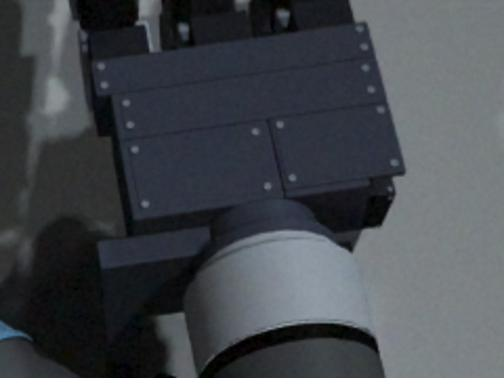

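>>> {"op": "move", "data": {
  "target": [
    [0,0,0.01,0,0,0,0.479,0,-0.073,0.051,0.479,0,-0.073,0.051,0.754,0,0.576,0.696,-0.671,0.677,0.056,0.168,0.4,-0.5,0,0,0,0,0,0,0.479,0,-0.073,0.051,0.479,0,-0.073,0.051,0.754,0,0.576,0.696,-0.671,0.677,0.056,0.168,0.4,-0.8],
    [0,0,0.01,0,0,0,0.22,0,-0.073,0.051,0.22,0,-0.073,0.051,0.754,0,0.576,0.696,-0.671,0.677,-0.15,0.168,0.4,-0.9,0,0,0,0,0,0,0.479,0,-0.073,0.051,0.479,0,-0.073,0.051,0.754,0,0.576,0.696,-0.671,0.677,0.056,0.168,0.4,-0.8]
  ],
  "speed": 0.03
}}

>>> {"op": "move", "data": {
  "target": [
    [0,0,-0.035,0,0,0,0.22,0,-0.073,0.051,0.22,0,-0.073,0.051,0.754,0,0.576,0.696,-0.671,0.677,-0.15,0.168,0.4,-0.9,0,0,0,0,0,0,0.479,0,-0.073,0.051,0.479,0,-0.073,0.051,0.754,0,0.576,0.696,-0.671,0.677,0.056,0.168,0.4,-0.8]
  ],
  "speed": 0.012,
  "stop_force": 4
}}

Scene clock: 2888.40 s.
left_arm: end_effector_position=(+0.8169, -0.0451, +0.0504) hand_goal=(+0.220, +0.000, -0.072, +0.052, +0.220, +0.000, -0.072, +0.052, +0.754, +0.000, +0.576, +0.696, -0.670, +0.678, -0.150, +0.168) hand_measured=(+0.218, +0.000, -0.070, +0.052, +0.218, +0.002, -0.072, +0.052, +0.742, +0.002, +0.574, +0.696, -0.672, +0.680, -0.146, +0.166) hand_current_ma=(-4, +1, +3, +1, -3, +2, +0, +2, -38, +3, -2, +0, -5, +4, +11, -4) hand_state=(goal, goal, goal, goal, goal, goal, goal, goal, goal, goal, goal, goal, goal, goal, goal, goal) hand_current_limit=0.40 hand_speed=-0.90 end_effector_quat_wxyz=(-0.445, +0.633, -0.518, +0.365) | right_arm: end_effector_position=(+0.4200, -0.4519, +0.1561) hand_goal=(+0.480, +0.000, -0.072, +0.052, +0.480, +0.000, -0.072, +0.052, +0.754, +0.000, +0.576, +0.696, -0.670, +0.678, +0.056, +0.168) hand_measured=(+0.466, -0.002, -0.070, +0.054, +0.466, +0.000, -0.072, +0.054, +0.746, +0.000, +0.576, +0.696, -0.670, +0.678, +0.054, +0.166) hand_current_ma=(-35, -3, +2, +2, -32, +0, +0, +1, -17, +1, +0, +0, +1, +1, -5, -3) hand_state=(goal, goal, goal, goal, goal, goal, goal, goal, goal, goal, goal, goal, goal, goal, goal, goal) hand_current_limit=0.40 hand_speed=-0.80 end_effector_quat_wxyz=(-0.548, +0.782, -0.243, +0.170)
Joint positions: left_arm=[2.542 -2.911 -0.713 0.023 2.274 2.831] | right_arm=[-0.907 -1.752 2.407 -1.474 -0.487 0.758]
Joint torques (N m): left_arm=[3.71 54.11 28.82 5.52 -1.37 1.39] | right_arm=[9.67 -3.83 -24.41 1.63 1.92 1.24]
Wrist force (N): left_arm=[-0.9 -0.5 -0.6] | right_arm=[1.0 -2.4 1.2]
Wrist torque (N m): left_arm=[0.10 0.11 -0.10] | right_arm=[-0.40 -0.10 0.31]
Wrist force, peak (N): left_arm=[-0.3 -2.3 -1.2] | right_arm=[1.3 -2.6 1.5]
Hand target: left_arm +0.8169, -0.0451, +0.0504; -0.445, +0.633, -0.518, +0.365 | right_arm +0.4200, -0.4519, +0.1561; -0.548, +0.782, -0.243, +0.170
Off the commanded pose: left_arm 0.000 m, 0 deg | right_arm 0.000 m, 0 deg.
move: done

Scene clock: 2890.43 s.
left_arm: end_effector_position=(+0.8169, -0.0451, +0.0364) hand_goal=(+0.220, +0.000, -0.072, +0.052, +0.220, +0.000, -0.072, +0.052, +0.754, +0.000, +0.576, +0.696, -0.670, +0.678, -0.150, +0.168) hand_measured=(+0.222, +0.000, -0.076, +0.046, +0.220, +0.002, -0.074, +0.050, +0.742, +0.002, +0.574, +0.696, -0.672, +0.680, -0.146, +0.166) hand_current_ma=(+4, +1, -11, -15, -1, +2, -5, -7, -38, +3, -2, +0, -5, +4, +10, -4) hand_state=(goal, goal, goal, goal, goal, goal, goal, goal, goal, goal, goal, goal, goal, goal, goal, goal) hand_current_limit=0.40 hand_speed=-0.90 end_effector_quat_wxyz=(-0.445, +0.633, -0.518, +0.365) | right_arm: end_effector_position=(+0.4200, -0.4519, +0.1561) hand_goal=(+0.480, +0.000, -0.072, +0.052, +0.480, +0.000, -0.072, +0.052, +0.754, +0.000, +0.576, +0.696, -0.670, +0.678, +0.056, +0.168) hand_measured=(+0.466, -0.002, -0.070, +0.054, +0.466, +0.000, -0.072, +0.054, +0.746, +0.000, +0.576, +0.696, -0.670, +0.678, +0.054, +0.166) hand_current_ma=(-35, -3, +2, +2, -32, +0, +0, +1, -17, +1, +0, +0, +1, +1, -5, -3) hand_state=(goal, goal, goal, goal, goal, goal, goal, goal, goal, goal, goal, goal, goal, goal, goal, goal) hand_current_limit=0.40 hand_speed=-0.80 end_effector_quat_wxyz=(-0.548, +0.782, -0.243, +0.170)
Joint positions: left_arm=[2.542 -2.935 -0.701 0.035 2.274 2.831] | right_arm=[-0.907 -1.752 2.407 -1.474 -0.487 0.758]
Joint torques (N m): left_arm=[4.3 66.84 14.12 -0.91 -1.93 0.73] | right_arm=[9.6 -3.45 -26.02 1.39 1.79 1.06]
Wrist force (N): left_arm=[-0.6 -2.1 -0.5] | right_arm=[1.3 -2.4 1.0]
Wrist torque (N m): left_arm=[0.08 0.09 -0.09] | right_arm=[-0.39 -0.14 0.33]
Wrist force, peak (N): left_arm=[-0.9 -7.9 -1.4] | right_arm=[1.4 -2.6 1.2]
Hand target: left_arm +0.8169, -0.0451, +0.0364; -0.445, +0.633, -0.518, +0.365 (not the last commanded pose) | right_arm +0.4200, -0.4519, +0.1561; -0.548, +0.782, -0.243, +0.170
Off the commanded pose: left_arm 0.007 m, 0 deg | right_arm 0.000 m, 0 deg.
move: contact (left_arm)

>>> {"op": "move", "data": {
  "target": [
    [0,0,-0.0015,0,0,0,0.06,0,-0.073,0.051,0.06,0,-0.073,0.051,0.754,0,0.576,0.696,-0.671,0.677,-0.295,0.168,0.78,-0.9,0,0,0,0,0,0,0.479,0,-0.073,0.051,0.479,0,-0.073,0.051,0.754,0,0.576,0.696,-0.671,0.677,0.056,0.168,0.4,-0.8]
  ],
  "speed": 0.02
}}

>>> {"op": "move", "data": {
  "target": [
    [0,0,0.05,0,0,0,0.06,0,-0.073,0.051,0.06,0,-0.073,0.051,0.754,0,0.576,0.696,-0.671,0.677,-0.295,0.168,0.78,-0.9,0,0,0,0,0,0,0.479,0,-0.073,0.051,0.479,0,-0.073,0.051,0.754,0,0.576,0.696,-0.671,0.677,0.056,0.168,0.4,-0.8]
  ],
  "speed": 0.03
}}

Scene clock: 2901.03 s.
left_arm: end_effector_position=(+0.8169, -0.0451, +0.0355) hand_goal=(+0.060, +0.000, -0.072, +0.052, +0.060, +0.000, -0.072, +0.052, +0.754, +0.000, +0.576, +0.696, -0.670, +0.678, -0.294, +0.168) hand_measured=(+0.192, +0.000, -0.064, +0.044, +0.154, +0.002, -0.066, +0.044, +0.742, +0.002, +0.574, +0.696, -0.666, +0.680, -0.176, +0.196) hand_current_ma=(+490, -1, +21, -22, +420, +2, +19, -21, -38, +3, -2, +0, +9, +4, +490, +135) hand_state=(blocked, goal, goal, goal, blocked, goal, goal, goal, goal, goal, goal, goal, goal, goal, blocked, blocked) hand_current_limit=0.78 hand_speed=-0.90 end_effector_quat_wxyz=(-0.445, +0.633, -0.518, +0.365) | right_arm: end_effector_position=(+0.4200, -0.4519, +0.1561) hand_goal=(+0.480, +0.000, -0.072, +0.052, +0.480, +0.000, -0.072, +0.052, +0.754, +0.000, +0.576, +0.696, -0.670, +0.678, +0.056, +0.168) hand_measured=(+0.466, -0.002, -0.070, +0.054, +0.466, +0.000, -0.072, +0.054, +0.746, +0.000, +0.576, +0.696, -0.670, +0.678, +0.054, +0.166) hand_current_ma=(-35, -3, +2, +2, -32, +0, +0, +1, -17, +1, +0, +0, +1, +1, -5, -3) hand_state=(goal, goal, goal, goal, goal, goal, goal, goal, goal, goal, goal, goal, goal, goal, goal, goal) hand_current_limit=0.40 hand_speed=-0.80 end_effector_quat_wxyz=(-0.548, +0.782, -0.243, +0.170)
Joint positions: left_arm=[2.542 -2.936 -0.7 0.036 2.274 2.831] | right_arm=[-0.907 -1.752 2.407 -1.474 -0.487 0.758]
Joint torques (N m): left_arm=[3.75 44.29 22.79 2.52 -1.95 0.61] | right_arm=[8.57 -3.2 -26.32 1.36 2.08 1.19]
Wrist force (N): left_arm=[0.0 -13.5 -2.4] | right_arm=[1.4 -2.4 1.3]
Wrist torque (N m): left_arm=[-0.36 0.01 -0.02] | right_arm=[-0.41 -0.16 0.35]
Wrist force, peak (N): left_arm=[-0.5 -14.0 -2.4] | right_arm=[1.4 -2.6 1.5]
Hand target: left_arm +0.8169, -0.0451, +0.0355; -0.445, +0.633, -0.518, +0.365 | right_arm +0.4200, -0.4519, +0.1561; -0.548, +0.782, -0.243, +0.170
Off the commanded pose: left_arm 0.000 m, 0 deg | right_arm 0.000 m, 0 deg.
move: done

Scene clock: 2902.30 s.
left_arm: end_effector_position=(+0.8168, -0.0450, +0.0655) hand_goal=(+0.060, +0.000, -0.072, +0.052, +0.060, +0.000, -0.072, +0.052, +0.754, +0.000, +0.576, +0.696, -0.670, +0.678, -0.294, +0.168) hand_measured=(+0.160, +0.000, -0.044, +0.060, +0.142, +0.002, -0.048, +0.060, +0.742, +0.002, +0.574, +0.696, -0.670, +0.678, -0.176, +0.208) hand_current_ma=(+448, +1, +98, +24, +359, +2, +77, +22, -38, +3, -2, +0, +1, +2, +489, +201) hand_state=(blocked, goal, blocked, goal, blocked, goal, blocked, goal, goal, goal, goal, goal, goal, goal, blocked, blocked) hand_current_limit=0.78 hand_speed=-0.90 end_effector_quat_wxyz=(-0.445, +0.633, -0.518, +0.364) | right_arm: end_effector_position=(+0.4200, -0.4519, +0.1561) hand_goal=(+0.480, +0.000, -0.072, +0.052, +0.480, +0.000, -0.072, +0.052, +0.754, +0.000, +0.576, +0.696, -0.670, +0.678, +0.056, +0.168) hand_measured=(+0.466, -0.002, -0.070, +0.054, +0.466, +0.000, -0.072, +0.054, +0.746, +0.000, +0.576, +0.696, -0.670, +0.678, +0.054, +0.166) hand_current_ma=(-35, -3, +2, +2, -32, +0, +0, +1, -17, +1, +0, +0, +1, +1, -5, -3) hand_state=(goal, goal, goal, goal, goal, goal, goal, goal, goal, goal, goal, goal, goal, goal, goal, goal) hand_current_limit=0.40 hand_speed=-0.80 end_effector_quat_wxyz=(-0.548, +0.782, -0.243, +0.170)
Joint positions: left_arm=[2.542 -2.886 -0.724 0.009 2.274 2.831] | right_arm=[-0.907 -1.752 2.407 -1.474 -0.487 0.758]
Joint torques (N m): left_arm=[3.01 54.92 26.12 3.68 -0.48 1.99] | right_arm=[9.75 -2.26 -26.5 1.6 1.96 1.07]
Wrist force (N): left_arm=[-1.1 -0.2 -0.1] | right_arm=[1.1 -2.2 1.1]
Wrist torque (N m): left_arm=[0.06 0.16 -0.12] | right_arm=[-0.37 -0.12 0.33]
Wrist force, peak (N): left_arm=[-0.6 -14.0 -1.8] | right_arm=[1.1 -2.7 1.6]
Hand target: left_arm +0.8169, -0.0451, +0.0655; -0.445, +0.633, -0.518, +0.365 | right_arm +0.4200, -0.4519, +0.1561; -0.548, +0.782, -0.243, +0.170
Off the commanded pose: left_arm 0.000 m, 0 deg | right_arm 0.000 m, 0 deg.
move: done

>>> {"op": "move", "data": {
  "target": [
    [0,0,0.2,0,0,0,0.06,0,-0.073,0.051,0.06,0,-0.073,0.051,0.754,0,0.576,0.696,-0.671,0.677,-0.295,0.168,0.78,-0.9,0,0,0,0,0,0,0.479,0,-0.073,0.051,0.479,0,-0.073,0.051,0.754,0,0.576,0.696,-0.671,0.677,0.056,0.168,0.4,-0.8],
    [-0.3615,0.2752,0.27,0,0,-0.2,0.06,0,-0.073,0.051,0.06,0,-0.073,0.051,0.754,0,0.576,0.696,-0.671,0.677,-0.295,0.168,0.78,-0.9,0,0,0,0,0,0,0.479,0,-0.073,0.051,0.479,0,-0.073,0.051,0.754,0,0.576,0.696,-0.671,0.677,0.056,0.168,0.4,-0.8],
    [-0.5282,0.3252,0.27,0,0,-0.3967,0.06,0,-0.073,0.051,0.06,0,-0.073,0.051,0.754,0,0.576,0.696,-0.671,0.677,-0.295,0.168,0.78,-0.9,0,0,0,0,0,0,0.479,0,-0.073,0.051,0.479,0,-0.073,0.051,0.754,0,0.576,0.696,-0.671,0.677,0.056,0.168,0.4,-0.8]
  ],
  "speed": 0.13,
  "blend": [0.03,0.04,0],
  "cameras": ["cam_above"]
}}

Scene clock: 2922.97 s.
left_arm: end_effector_position=(+0.5000, +0.1501, +0.2275) hand_goal=(+0.060, +0.000, -0.072, +0.052, +0.060, +0.000, -0.072, +0.052, +0.754, +0.000, +0.576, +0.696, -0.670, +0.678, -0.294, +0.168) hand_measured=(+0.160, +0.000, -0.044, +0.060, +0.142, +0.000, -0.048, +0.060, +0.742, +0.002, +0.574, +0.696, -0.670, +0.678, -0.176, +0.208) hand_current_ma=(+445, +2, +100, +25, +358, +2, +78, +22, -38, +3, -2, +0, +0, +2, +489, +202) hand_state=(blocked, goal, blocked, goal, blocked, goal, blocked, goal, goal, goal, goal, goal, goal, goal, blocked, blocked) hand_current_limit=0.78 hand_speed=-0.90 end_effector_quat_wxyz=(+0.149, -0.212, +0.790, -0.556) | right_arm: end_effector_position=(+0.4200, -0.4519, +0.1561) hand_goal=(+0.480, +0.000, -0.072, +0.052, +0.480, +0.000, -0.072, +0.052, +0.754, +0.000, +0.576, +0.696, -0.670, +0.678, +0.056, +0.168) hand_measured=(+0.466, -0.002, -0.070, +0.054, +0.466, +0.000, -0.072, +0.054, +0.746, +0.000, +0.576, +0.696, -0.670, +0.678, +0.054, +0.166) hand_current_ma=(-35, -3, +2, +2, -32, +0, +0, +1, -17, +1, +0, +0, +1, +1, -5, -3) hand_state=(goal, goal, goal, goal, goal, goal, goal, goal, goal, goal, goal, goal, goal, goal, goal, goal) hand_current_limit=0.40 hand_speed=-0.80 end_effector_quat_wxyz=(-0.548, +0.782, -0.243, +0.170)
Joint positions: left_arm=[3.045 -1.861 -2.188 0.326 0.664 3.617] | right_arm=[-0.907 -1.752 2.407 -1.474 -0.487 0.758]
Joint torques (N m): left_arm=[-6.35 20.71 25.53 4.46 -2.41 1.58] | right_arm=[10.52 -2.3 -25.29 1.16 2.08 1.34]
Wrist force (N): left_arm=[-0.8 0.0 -0.3] | right_arm=[0.9 -2.3 1.3]
Wrist torque (N m): left_arm=[0.09 0.12 -0.28] | right_arm=[-0.41 -0.10 0.31]
Wrist force, peak (N): left_arm=[-1.2 1.9 0.4] | right_arm=[1.3 -2.6 1.3]
Hand target: left_arm +0.5000, +0.1501, +0.2275; +0.149, -0.212, +0.790, -0.556 | right_arm +0.4200, -0.4519, +0.1561; -0.548, +0.782, -0.243, +0.170
Off the commanded pose: left_arm 0.000 m, 0 deg | right_arm 0.000 m, 0 deg.
move: done
Images, in order (width x height): cam_above 896x504.

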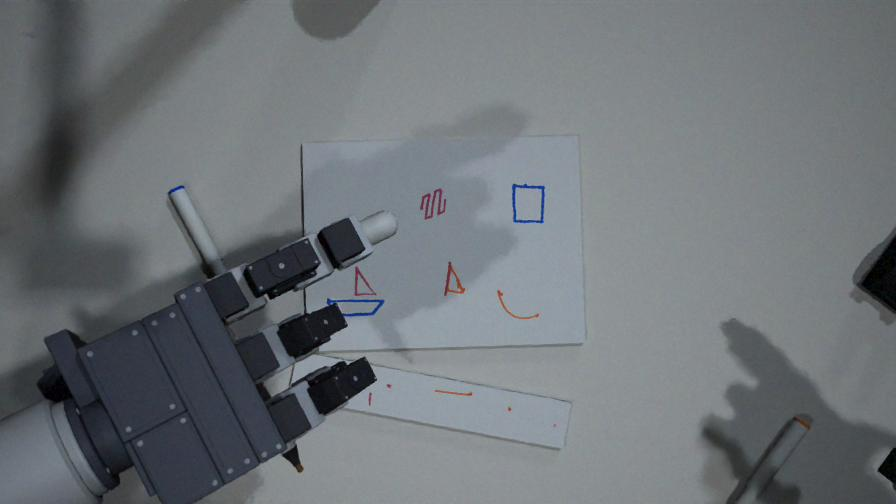

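>>> {"op": "move", "data": {
  "target": [
    [0,0,0,0.1667,-0.2887,0,0.06,0,-0.073,0.051,0.06,0,-0.073,0.051,0.754,0,0.576,0.696,-0.671,0.677,-0.295,0.168,0.78,-0.9,0,0,0,0,0,0,0.479,0,-0.073,0.051,0.479,0,-0.073,0.051,0.754,0,0.576,0.696,-0.671,0.677,0.056,0.168,0.4,-0.8]
  ],
  "speed": 0.25,
  "cameras": ["cam_above"]
}}

Scene clock: 2931.13 s.
left_arm: end_effector_position=(+0.4999, +0.1500, +0.2274) hand_goal=(+0.060, +0.000, -0.072, +0.052, +0.060, +0.000, -0.072, +0.052, +0.754, +0.000, +0.576, +0.696, -0.670, +0.678, -0.294, +0.168) hand_measured=(+0.160, +0.004, -0.044, +0.060, +0.142, +0.002, -0.048, +0.060, +0.742, +0.002, +0.574, +0.696, -0.670, +0.678, -0.176, +0.208) hand_current_ma=(+445, +7, +100, +25, +358, +3, +78, +22, -38, +3, -2, +0, +1, +2, +489, +202) hand_state=(blocked, goal, blocked, goal, blocked, goal, blocked, goal, goal, goal, goal, goal, goal, goal, blocked, blocked) hand_current_limit=0.78 hand_speed=-0.90 end_effector_quat_wxyz=(+0.524, +0.094, +0.759, -0.376) | right_arm: end_effector_position=(+0.4200, -0.4519, +0.1561) hand_goal=(+0.480, +0.000, -0.072, +0.052, +0.480, +0.000, -0.072, +0.052, +0.754, +0.000, +0.576, +0.696, -0.670, +0.678, +0.056, +0.168) hand_measured=(+0.466, -0.002, -0.070, +0.054, +0.466, +0.000, -0.072, +0.054, +0.746, +0.000, +0.576, +0.696, -0.670, +0.678, +0.054, +0.166) hand_current_ma=(-35, -3, +2, +2, -32, +0, +0, +1, -17, +1, +0, +0, +1, +1, -5, -3) hand_state=(goal, goal, goal, goal, goal, goal, goal, goal, goal, goal, goal, goal, goal, goal, goal, goal) hand_current_limit=0.40 hand_speed=-0.80 end_effector_quat_wxyz=(-0.548, +0.782, -0.243, +0.170)
Joint positions: left_arm=[2.79 -1.99 -2.338 1 1.142 4.292] | right_arm=[-0.907 -1.752 2.407 -1.474 -0.487 0.758]
Joint torques (N m): left_arm=[4.29 22.28 19.58 3.47 -1.45 1.95] | right_arm=[9.34 -4.12 -26.29 1.35 1.92 1.03]
Wrist force (N): left_arm=[0.0 0.3 0.4] | right_arm=[1.1 -2.2 1.0]
Wrist torque (N m): left_arm=[0.06 0.00 -0.25] | right_arm=[-0.35 -0.11 0.33]
Wrist force, peak (N): left_arm=[-1.4 -0.1 -0.1] | right_arm=[1.4 -2.7 1.7]
Hand target: left_arm +0.5000, +0.1501, +0.2275; +0.524, +0.094, +0.759, -0.376 | right_arm +0.4200, -0.4519, +0.1561; -0.548, +0.782, -0.243, +0.170
Off the commanded pose: left_arm 0.000 m, 0 deg | right_arm 0.000 m, 0 deg.
move: done
Images, in order (width x height): cam_above 896x504.

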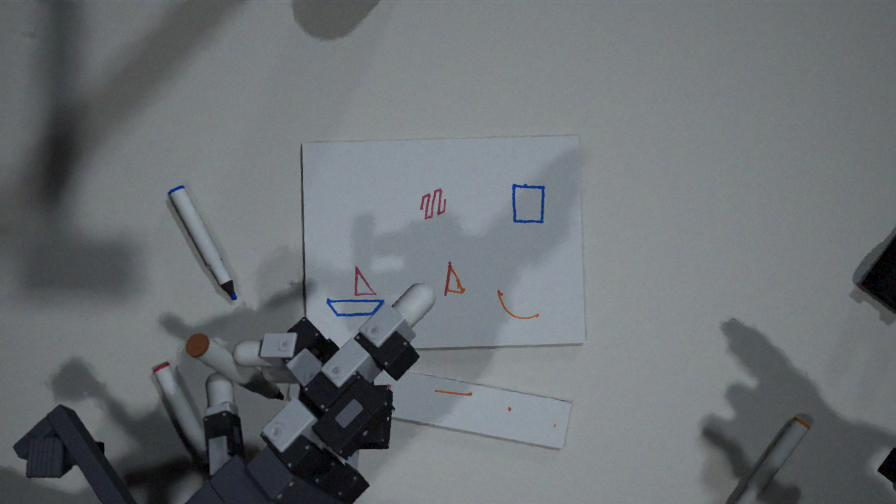

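>>> {"op": "move", "data": {
  "target": [
    [-0.0432,-0.19,-0.1792,0,0,0,0.06,0,-0.073,0.051,0.06,0,-0.073,0.051,0.754,0,0.576,0.696,-0.671,0.677,-0.295,0.168,0.78,-0.9,0,0,0,0,0,0,0.479,0,-0.073,0.051,0.479,0,-0.073,0.051,0.754,0,0.576,0.696,-0.671,0.677,0.056,0.168,0.4,-0.8]
  ],
  "speed": 0.1,
  "cameras": ["cam_above"]
}}

>>> {"op": "zoom_image", "data": {
  "camera": "cam_above",
  "region": [340, 340, 480, 440]
}}

Scene clock: 2942.47 s.
left_arm: end_effector_position=(+0.4740, +0.0361, +0.1200) hand_goal=(+0.060, +0.000, -0.072, +0.052, +0.060, +0.000, -0.072, +0.052, +0.754, +0.000, +0.576, +0.696, -0.670, +0.678, -0.294, +0.168) hand_measured=(+0.160, +0.004, -0.044, +0.060, +0.142, +0.002, -0.048, +0.060, +0.742, +0.002, +0.574, +0.696, -0.670, +0.678, -0.176, +0.208) hand_current_ma=(+445, +7, +100, +25, +357, +4, +78, +22, -36, +3, -2, +0, +2, +2, +490, +202) hand_state=(blocked, goal, blocked, goal, blocked, goal, blocked, goal, goal, goal, goal, goal, goal, goal, blocked, blocked) hand_current_limit=0.78 hand_speed=-0.90 end_effector_quat_wxyz=(+0.524, +0.094, +0.759, -0.376) | right_arm: end_effector_position=(+0.4200, -0.4519, +0.1561) hand_goal=(+0.480, +0.000, -0.072, +0.052, +0.480, +0.000, -0.072, +0.052, +0.754, +0.000, +0.576, +0.696, -0.670, +0.678, +0.056, +0.168) hand_measured=(+0.466, -0.002, -0.070, +0.054, +0.466, +0.000, -0.072, +0.054, +0.746, +0.000, +0.576, +0.696, -0.670, +0.678, +0.054, +0.166) hand_current_ma=(-35, -3, +2, +2, -32, +0, +0, +1, -17, +1, +0, +0, +1, +1, -5, -3) hand_state=(goal, goal, goal, goal, goal, goal, goal, goal, goal, goal, goal, goal, goal, goal, goal, goal) hand_current_limit=0.40 hand_speed=-0.80 end_effector_quat_wxyz=(-0.548, +0.782, -0.243, +0.170)
Joint positions: left_arm=[2.485 -2.361 -2.124 1.173 1.442 4.236] | right_arm=[-0.907 -1.752 2.407 -1.474 -0.487 0.758]
Joint torques (N m): left_arm=[-4.7 30.74 7.59 -0.63 -1.43 1.99] | right_arm=[9.79 -2.87 -25.63 1.48 1.74 1.36]
Wrist force (N): left_arm=[0.4 0.1 0.1] | right_arm=[0.8 -2.4 1.0]
Wrist torque (N m): left_arm=[0.08 -0.08 -0.06] | right_arm=[-0.38 -0.07 0.31]
Wrist force, peak (N): left_arm=[1.4 -1.0 1.0] | right_arm=[1.4 -2.7 1.3]
Hand target: left_arm +0.4740, +0.0361, +0.1199; +0.524, +0.094, +0.759, -0.376 | right_arm +0.4200, -0.4519, +0.1561; -0.548, +0.782, -0.243, +0.170
Off the commanded pose: left_arm 0.000 m, 0 deg | right_arm 0.000 m, 0 deg.
move: done
Images, in order (width x height): cam_above 896x504.

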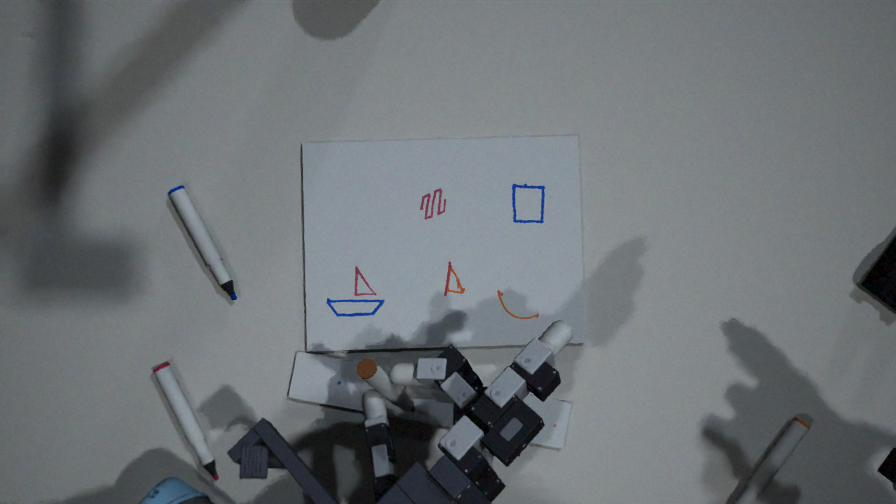

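Scaled by 3.600.

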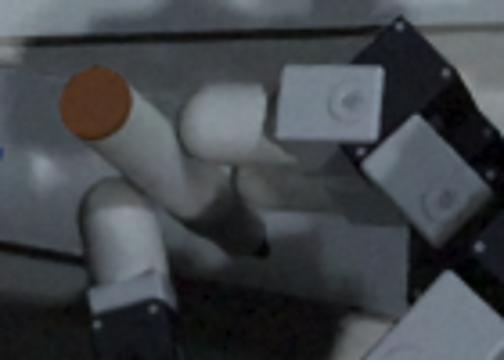

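>>> {"op": "move", "data": {
  "target": [
    [0,0,-0.07,0,0,0,0.06,0,-0.073,0.051,0.06,0,-0.073,0.051,0.754,0,0.576,0.696,-0.671,0.677,-0.295,0.168,0.78,-0.9,0,0,0,0,0,0,0.479,0,-0.073,0.051,0.479,0,-0.073,0.051,0.754,0,0.576,0.696,-0.671,0.677,0.056,0.168,0.4,-0.8]
  ],
  "speed": 0.008,
  "stop_force": 3
}}

Scene clock: 2953.90 s.
left_arm: end_effector_position=(+0.4740, +0.0360, +0.0843) hand_goal=(+0.060, +0.000, -0.072, +0.052, +0.060, +0.000, -0.072, +0.052, +0.754, +0.000, +0.576, +0.696, -0.670, +0.678, -0.294, +0.168) hand_measured=(+0.160, +0.000, -0.044, +0.060, +0.140, +0.002, -0.046, +0.064, +0.742, +0.002, +0.574, +0.696, -0.670, +0.676, -0.176, +0.208) hand_current_ma=(+445, -1, +100, +25, +344, +3, +89, +38, -36, +3, -2, +0, +0, -3, +489, +202) hand_state=(blocked, goal, blocked, goal, blocked, goal, blocked, goal, goal, goal, goal, goal, goal, goal, blocked, blocked) hand_current_limit=0.78 hand_speed=-0.90 end_effector_quat_wxyz=(+0.524, +0.094, +0.759, -0.376) | right_arm: end_effector_position=(+0.4200, -0.4519, +0.1561) hand_goal=(+0.480, +0.000, -0.072, +0.052, +0.480, +0.000, -0.072, +0.052, +0.754, +0.000, +0.576, +0.696, -0.670, +0.678, +0.056, +0.168) hand_measured=(+0.466, -0.002, -0.070, +0.054, +0.466, +0.000, -0.072, +0.054, +0.746, +0.000, +0.576, +0.696, -0.670, +0.678, +0.054, +0.166) hand_current_ma=(-35, -3, +2, +2, -32, +0, +0, +1, -17, +1, +0, +0, +1, +1, -5, -3) hand_state=(goal, goal, goal, goal, goal, goal, goal, goal, goal, goal, goal, goal, goal, goal, goal, goal) hand_current_limit=0.40 hand_speed=-0.80 end_effector_quat_wxyz=(-0.548, +0.782, -0.243, +0.170)
Joint positions: left_arm=[2.485 -2.458 -2.098 1.243 1.443 4.236] | right_arm=[-0.907 -1.752 2.407 -1.474 -0.487 0.758]
Joint torques (N m): left_arm=[-5.45 44.04 -2.34 -0.84 2 1.7] | right_arm=[8.5 -2.5 -24.99 1.2 2.15 1.17]
Wrist force (N): left_arm=[-1.3 -0.3 0.6] | right_arm=[1.1 -2.3 1.0]
Wrist torque (N m): left_arm=[0.02 0.09 -0.14] | right_arm=[-0.37 -0.11 0.33]
Wrist force, peak (N): left_arm=[-3.0 -1.2 0.6] | right_arm=[1.2 -2.6 1.4]
Hand target: left_arm +0.4740, +0.0360, +0.0843; +0.524, +0.094, +0.759, -0.376 (not the last commanded pose) | right_arm +0.4200, -0.4519, +0.1561; -0.548, +0.782, -0.243, +0.170
Off the commanded pose: left_arm 0.006 m, 0 deg | right_arm 0.000 m, 0 deg.
move: contact (left_arm)

>>> {"op": "move", "data": {
  "target": [
    [0,0,-0.0013,0,0,0,0.06,0,-0.073,0.051,0.06,0,-0.073,0.051,0.754,0,0.576,0.696,-0.671,0.677,-0.295,0.168,0.78,-0.9,0,0,0,0,0,0,0.479,0,-0.073,0.051,0.479,0,-0.073,0.051,0.754,0,0.576,0.696,-0.671,0.677,0.056,0.168,0.4,-0.8],
    [0,-0.017,-0.0013,0,0,0,0.06,0,-0.073,0.051,0.06,0,-0.073,0.051,0.754,0,0.576,0.696,-0.671,0.677,-0.295,0.168,0.78,-0.9,0,0,0,0,0,0,0.479,0,-0.073,0.051,0.479,0,-0.073,0.051,0.754,0,0.576,0.696,-0.671,0.677,0.056,0.168,0.4,-0.8],
    [0,-0.017,0.06,0,0,0,0.06,0,-0.073,0.051,0.06,0,-0.073,0.051,0.754,0,0.576,0.696,-0.671,0.677,-0.295,0.168,0.78,-0.9,0,0,0,0,0,0,0.479,0,-0.073,0.051,0.479,0,-0.073,0.051,0.754,0,0.576,0.696,-0.671,0.677,0.056,0.168,0.4,-0.8],
    [0.02,0.2,0.06,0,0,0,0.06,0,-0.073,0.051,0.06,0,-0.073,0.051,0.754,0,0.576,0.696,-0.671,0.677,-0.295,0.168,0.78,-0.9,0,0,0,0,0,0,0.479,0,-0.073,0.051,0.479,0,-0.073,0.051,0.754,0,0.576,0.696,-0.671,0.677,0.056,0.168,0.4,-0.8]
  ],
  "speed": [0.02,0.02,0.05,0.12],
  "cameras": ["cam_above"]
}}

>>> {"op": "zoom_image", "data": {
  "camera": "cam_above",
  "region": [390, 370, 470, 430]
}}

Scene clock: 2968.93 s.
left_arm: end_effector_position=(+0.4861, +0.1560, +0.1204) hand_goal=(+0.060, +0.000, -0.072, +0.052, +0.060, +0.000, -0.072, +0.052, +0.754, +0.000, +0.576, +0.696, -0.670, +0.678, -0.294, +0.168) hand_measured=(+0.152, +0.002, -0.042, +0.062, +0.140, +0.004, -0.042, +0.066, +0.744, +0.002, +0.574, +0.696, -0.670, +0.676, -0.176, +0.210) hand_current_ma=(+410, +3, +105, +27, +341, +11, +101, +41, -34, +3, -2, +0, -2, -6, +489, +216) hand_state=(blocked, goal, blocked, goal, blocked, goal, blocked, goal, goal, goal, goal, goal, goal, goal, blocked, blocked) hand_current_limit=0.78 hand_speed=-0.90 end_effector_quat_wxyz=(+0.524, +0.094, +0.759, -0.376) | right_arm: end_effector_position=(+0.4200, -0.4519, +0.1561) hand_goal=(+0.480, +0.000, -0.072, +0.052, +0.480, +0.000, -0.072, +0.052, +0.754, +0.000, +0.576, +0.696, -0.670, +0.678, +0.056, +0.168) hand_measured=(+0.466, -0.002, -0.070, +0.054, +0.466, +0.000, -0.072, +0.054, +0.746, +0.000, +0.576, +0.696, -0.670, +0.678, +0.054, +0.166) hand_current_ma=(-35, -3, +2, +2, -32, +0, +0, +1, -17, +1, +0, +0, +1, +1, -5, -3) hand_state=(goal, goal, goal, goal, goal, goal, goal, goal, goal, goal, goal, goal, goal, goal, goal, goal) hand_current_limit=0.40 hand_speed=-0.80 end_effector_quat_wxyz=(-0.548, +0.782, -0.243, +0.170)
Joint positions: left_arm=[2.795 -2.326 -2.353 1.351 1.137 4.293] | right_arm=[-0.907 -1.752 2.407 -1.474 -0.487 0.758]
Joint torques (N m): left_arm=[7.32 23.36 1.23 -0.07 -1.53 -1.93] | right_arm=[9.63 -3.82 -26.46 1.28 1.6 1.07]
Wrist force (N): left_arm=[-0.2 0.7 0.6] | right_arm=[1.0 -2.1 1.3]
Wrist torque (N m): left_arm=[0.07 0.00 -0.26] | right_arm=[-0.37 -0.10 0.33]
Wrist force, peak (N): left_arm=[-3.2 -1.0 0.5] | right_arm=[1.3 -2.6 1.5]
Hand target: left_arm +0.4860, +0.1560, +0.1203; +0.524, +0.094, +0.759, -0.376 | right_arm +0.4200, -0.4519, +0.1561; -0.548, +0.782, -0.243, +0.170
Off the commanded pose: left_arm 0.000 m, 0 deg | right_arm 0.000 m, 0 deg.
move: done
Images, in order (width x height): cam_above 896x504.

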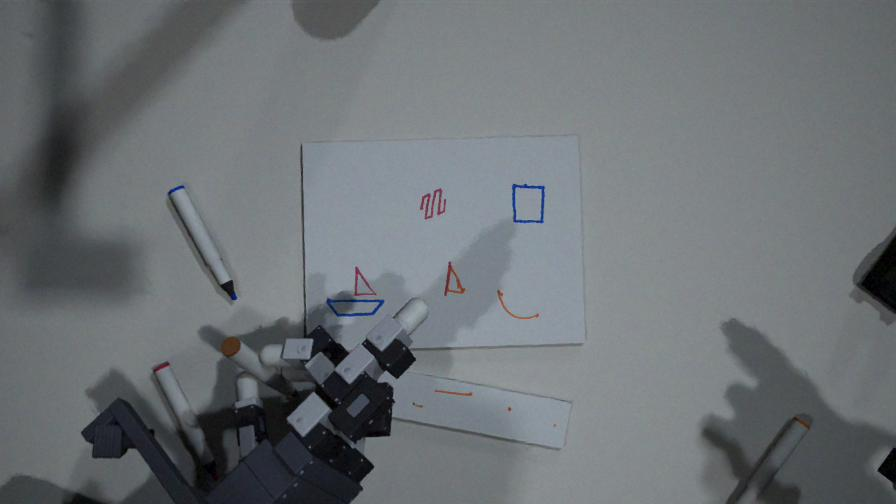

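Scaled by 6.300.

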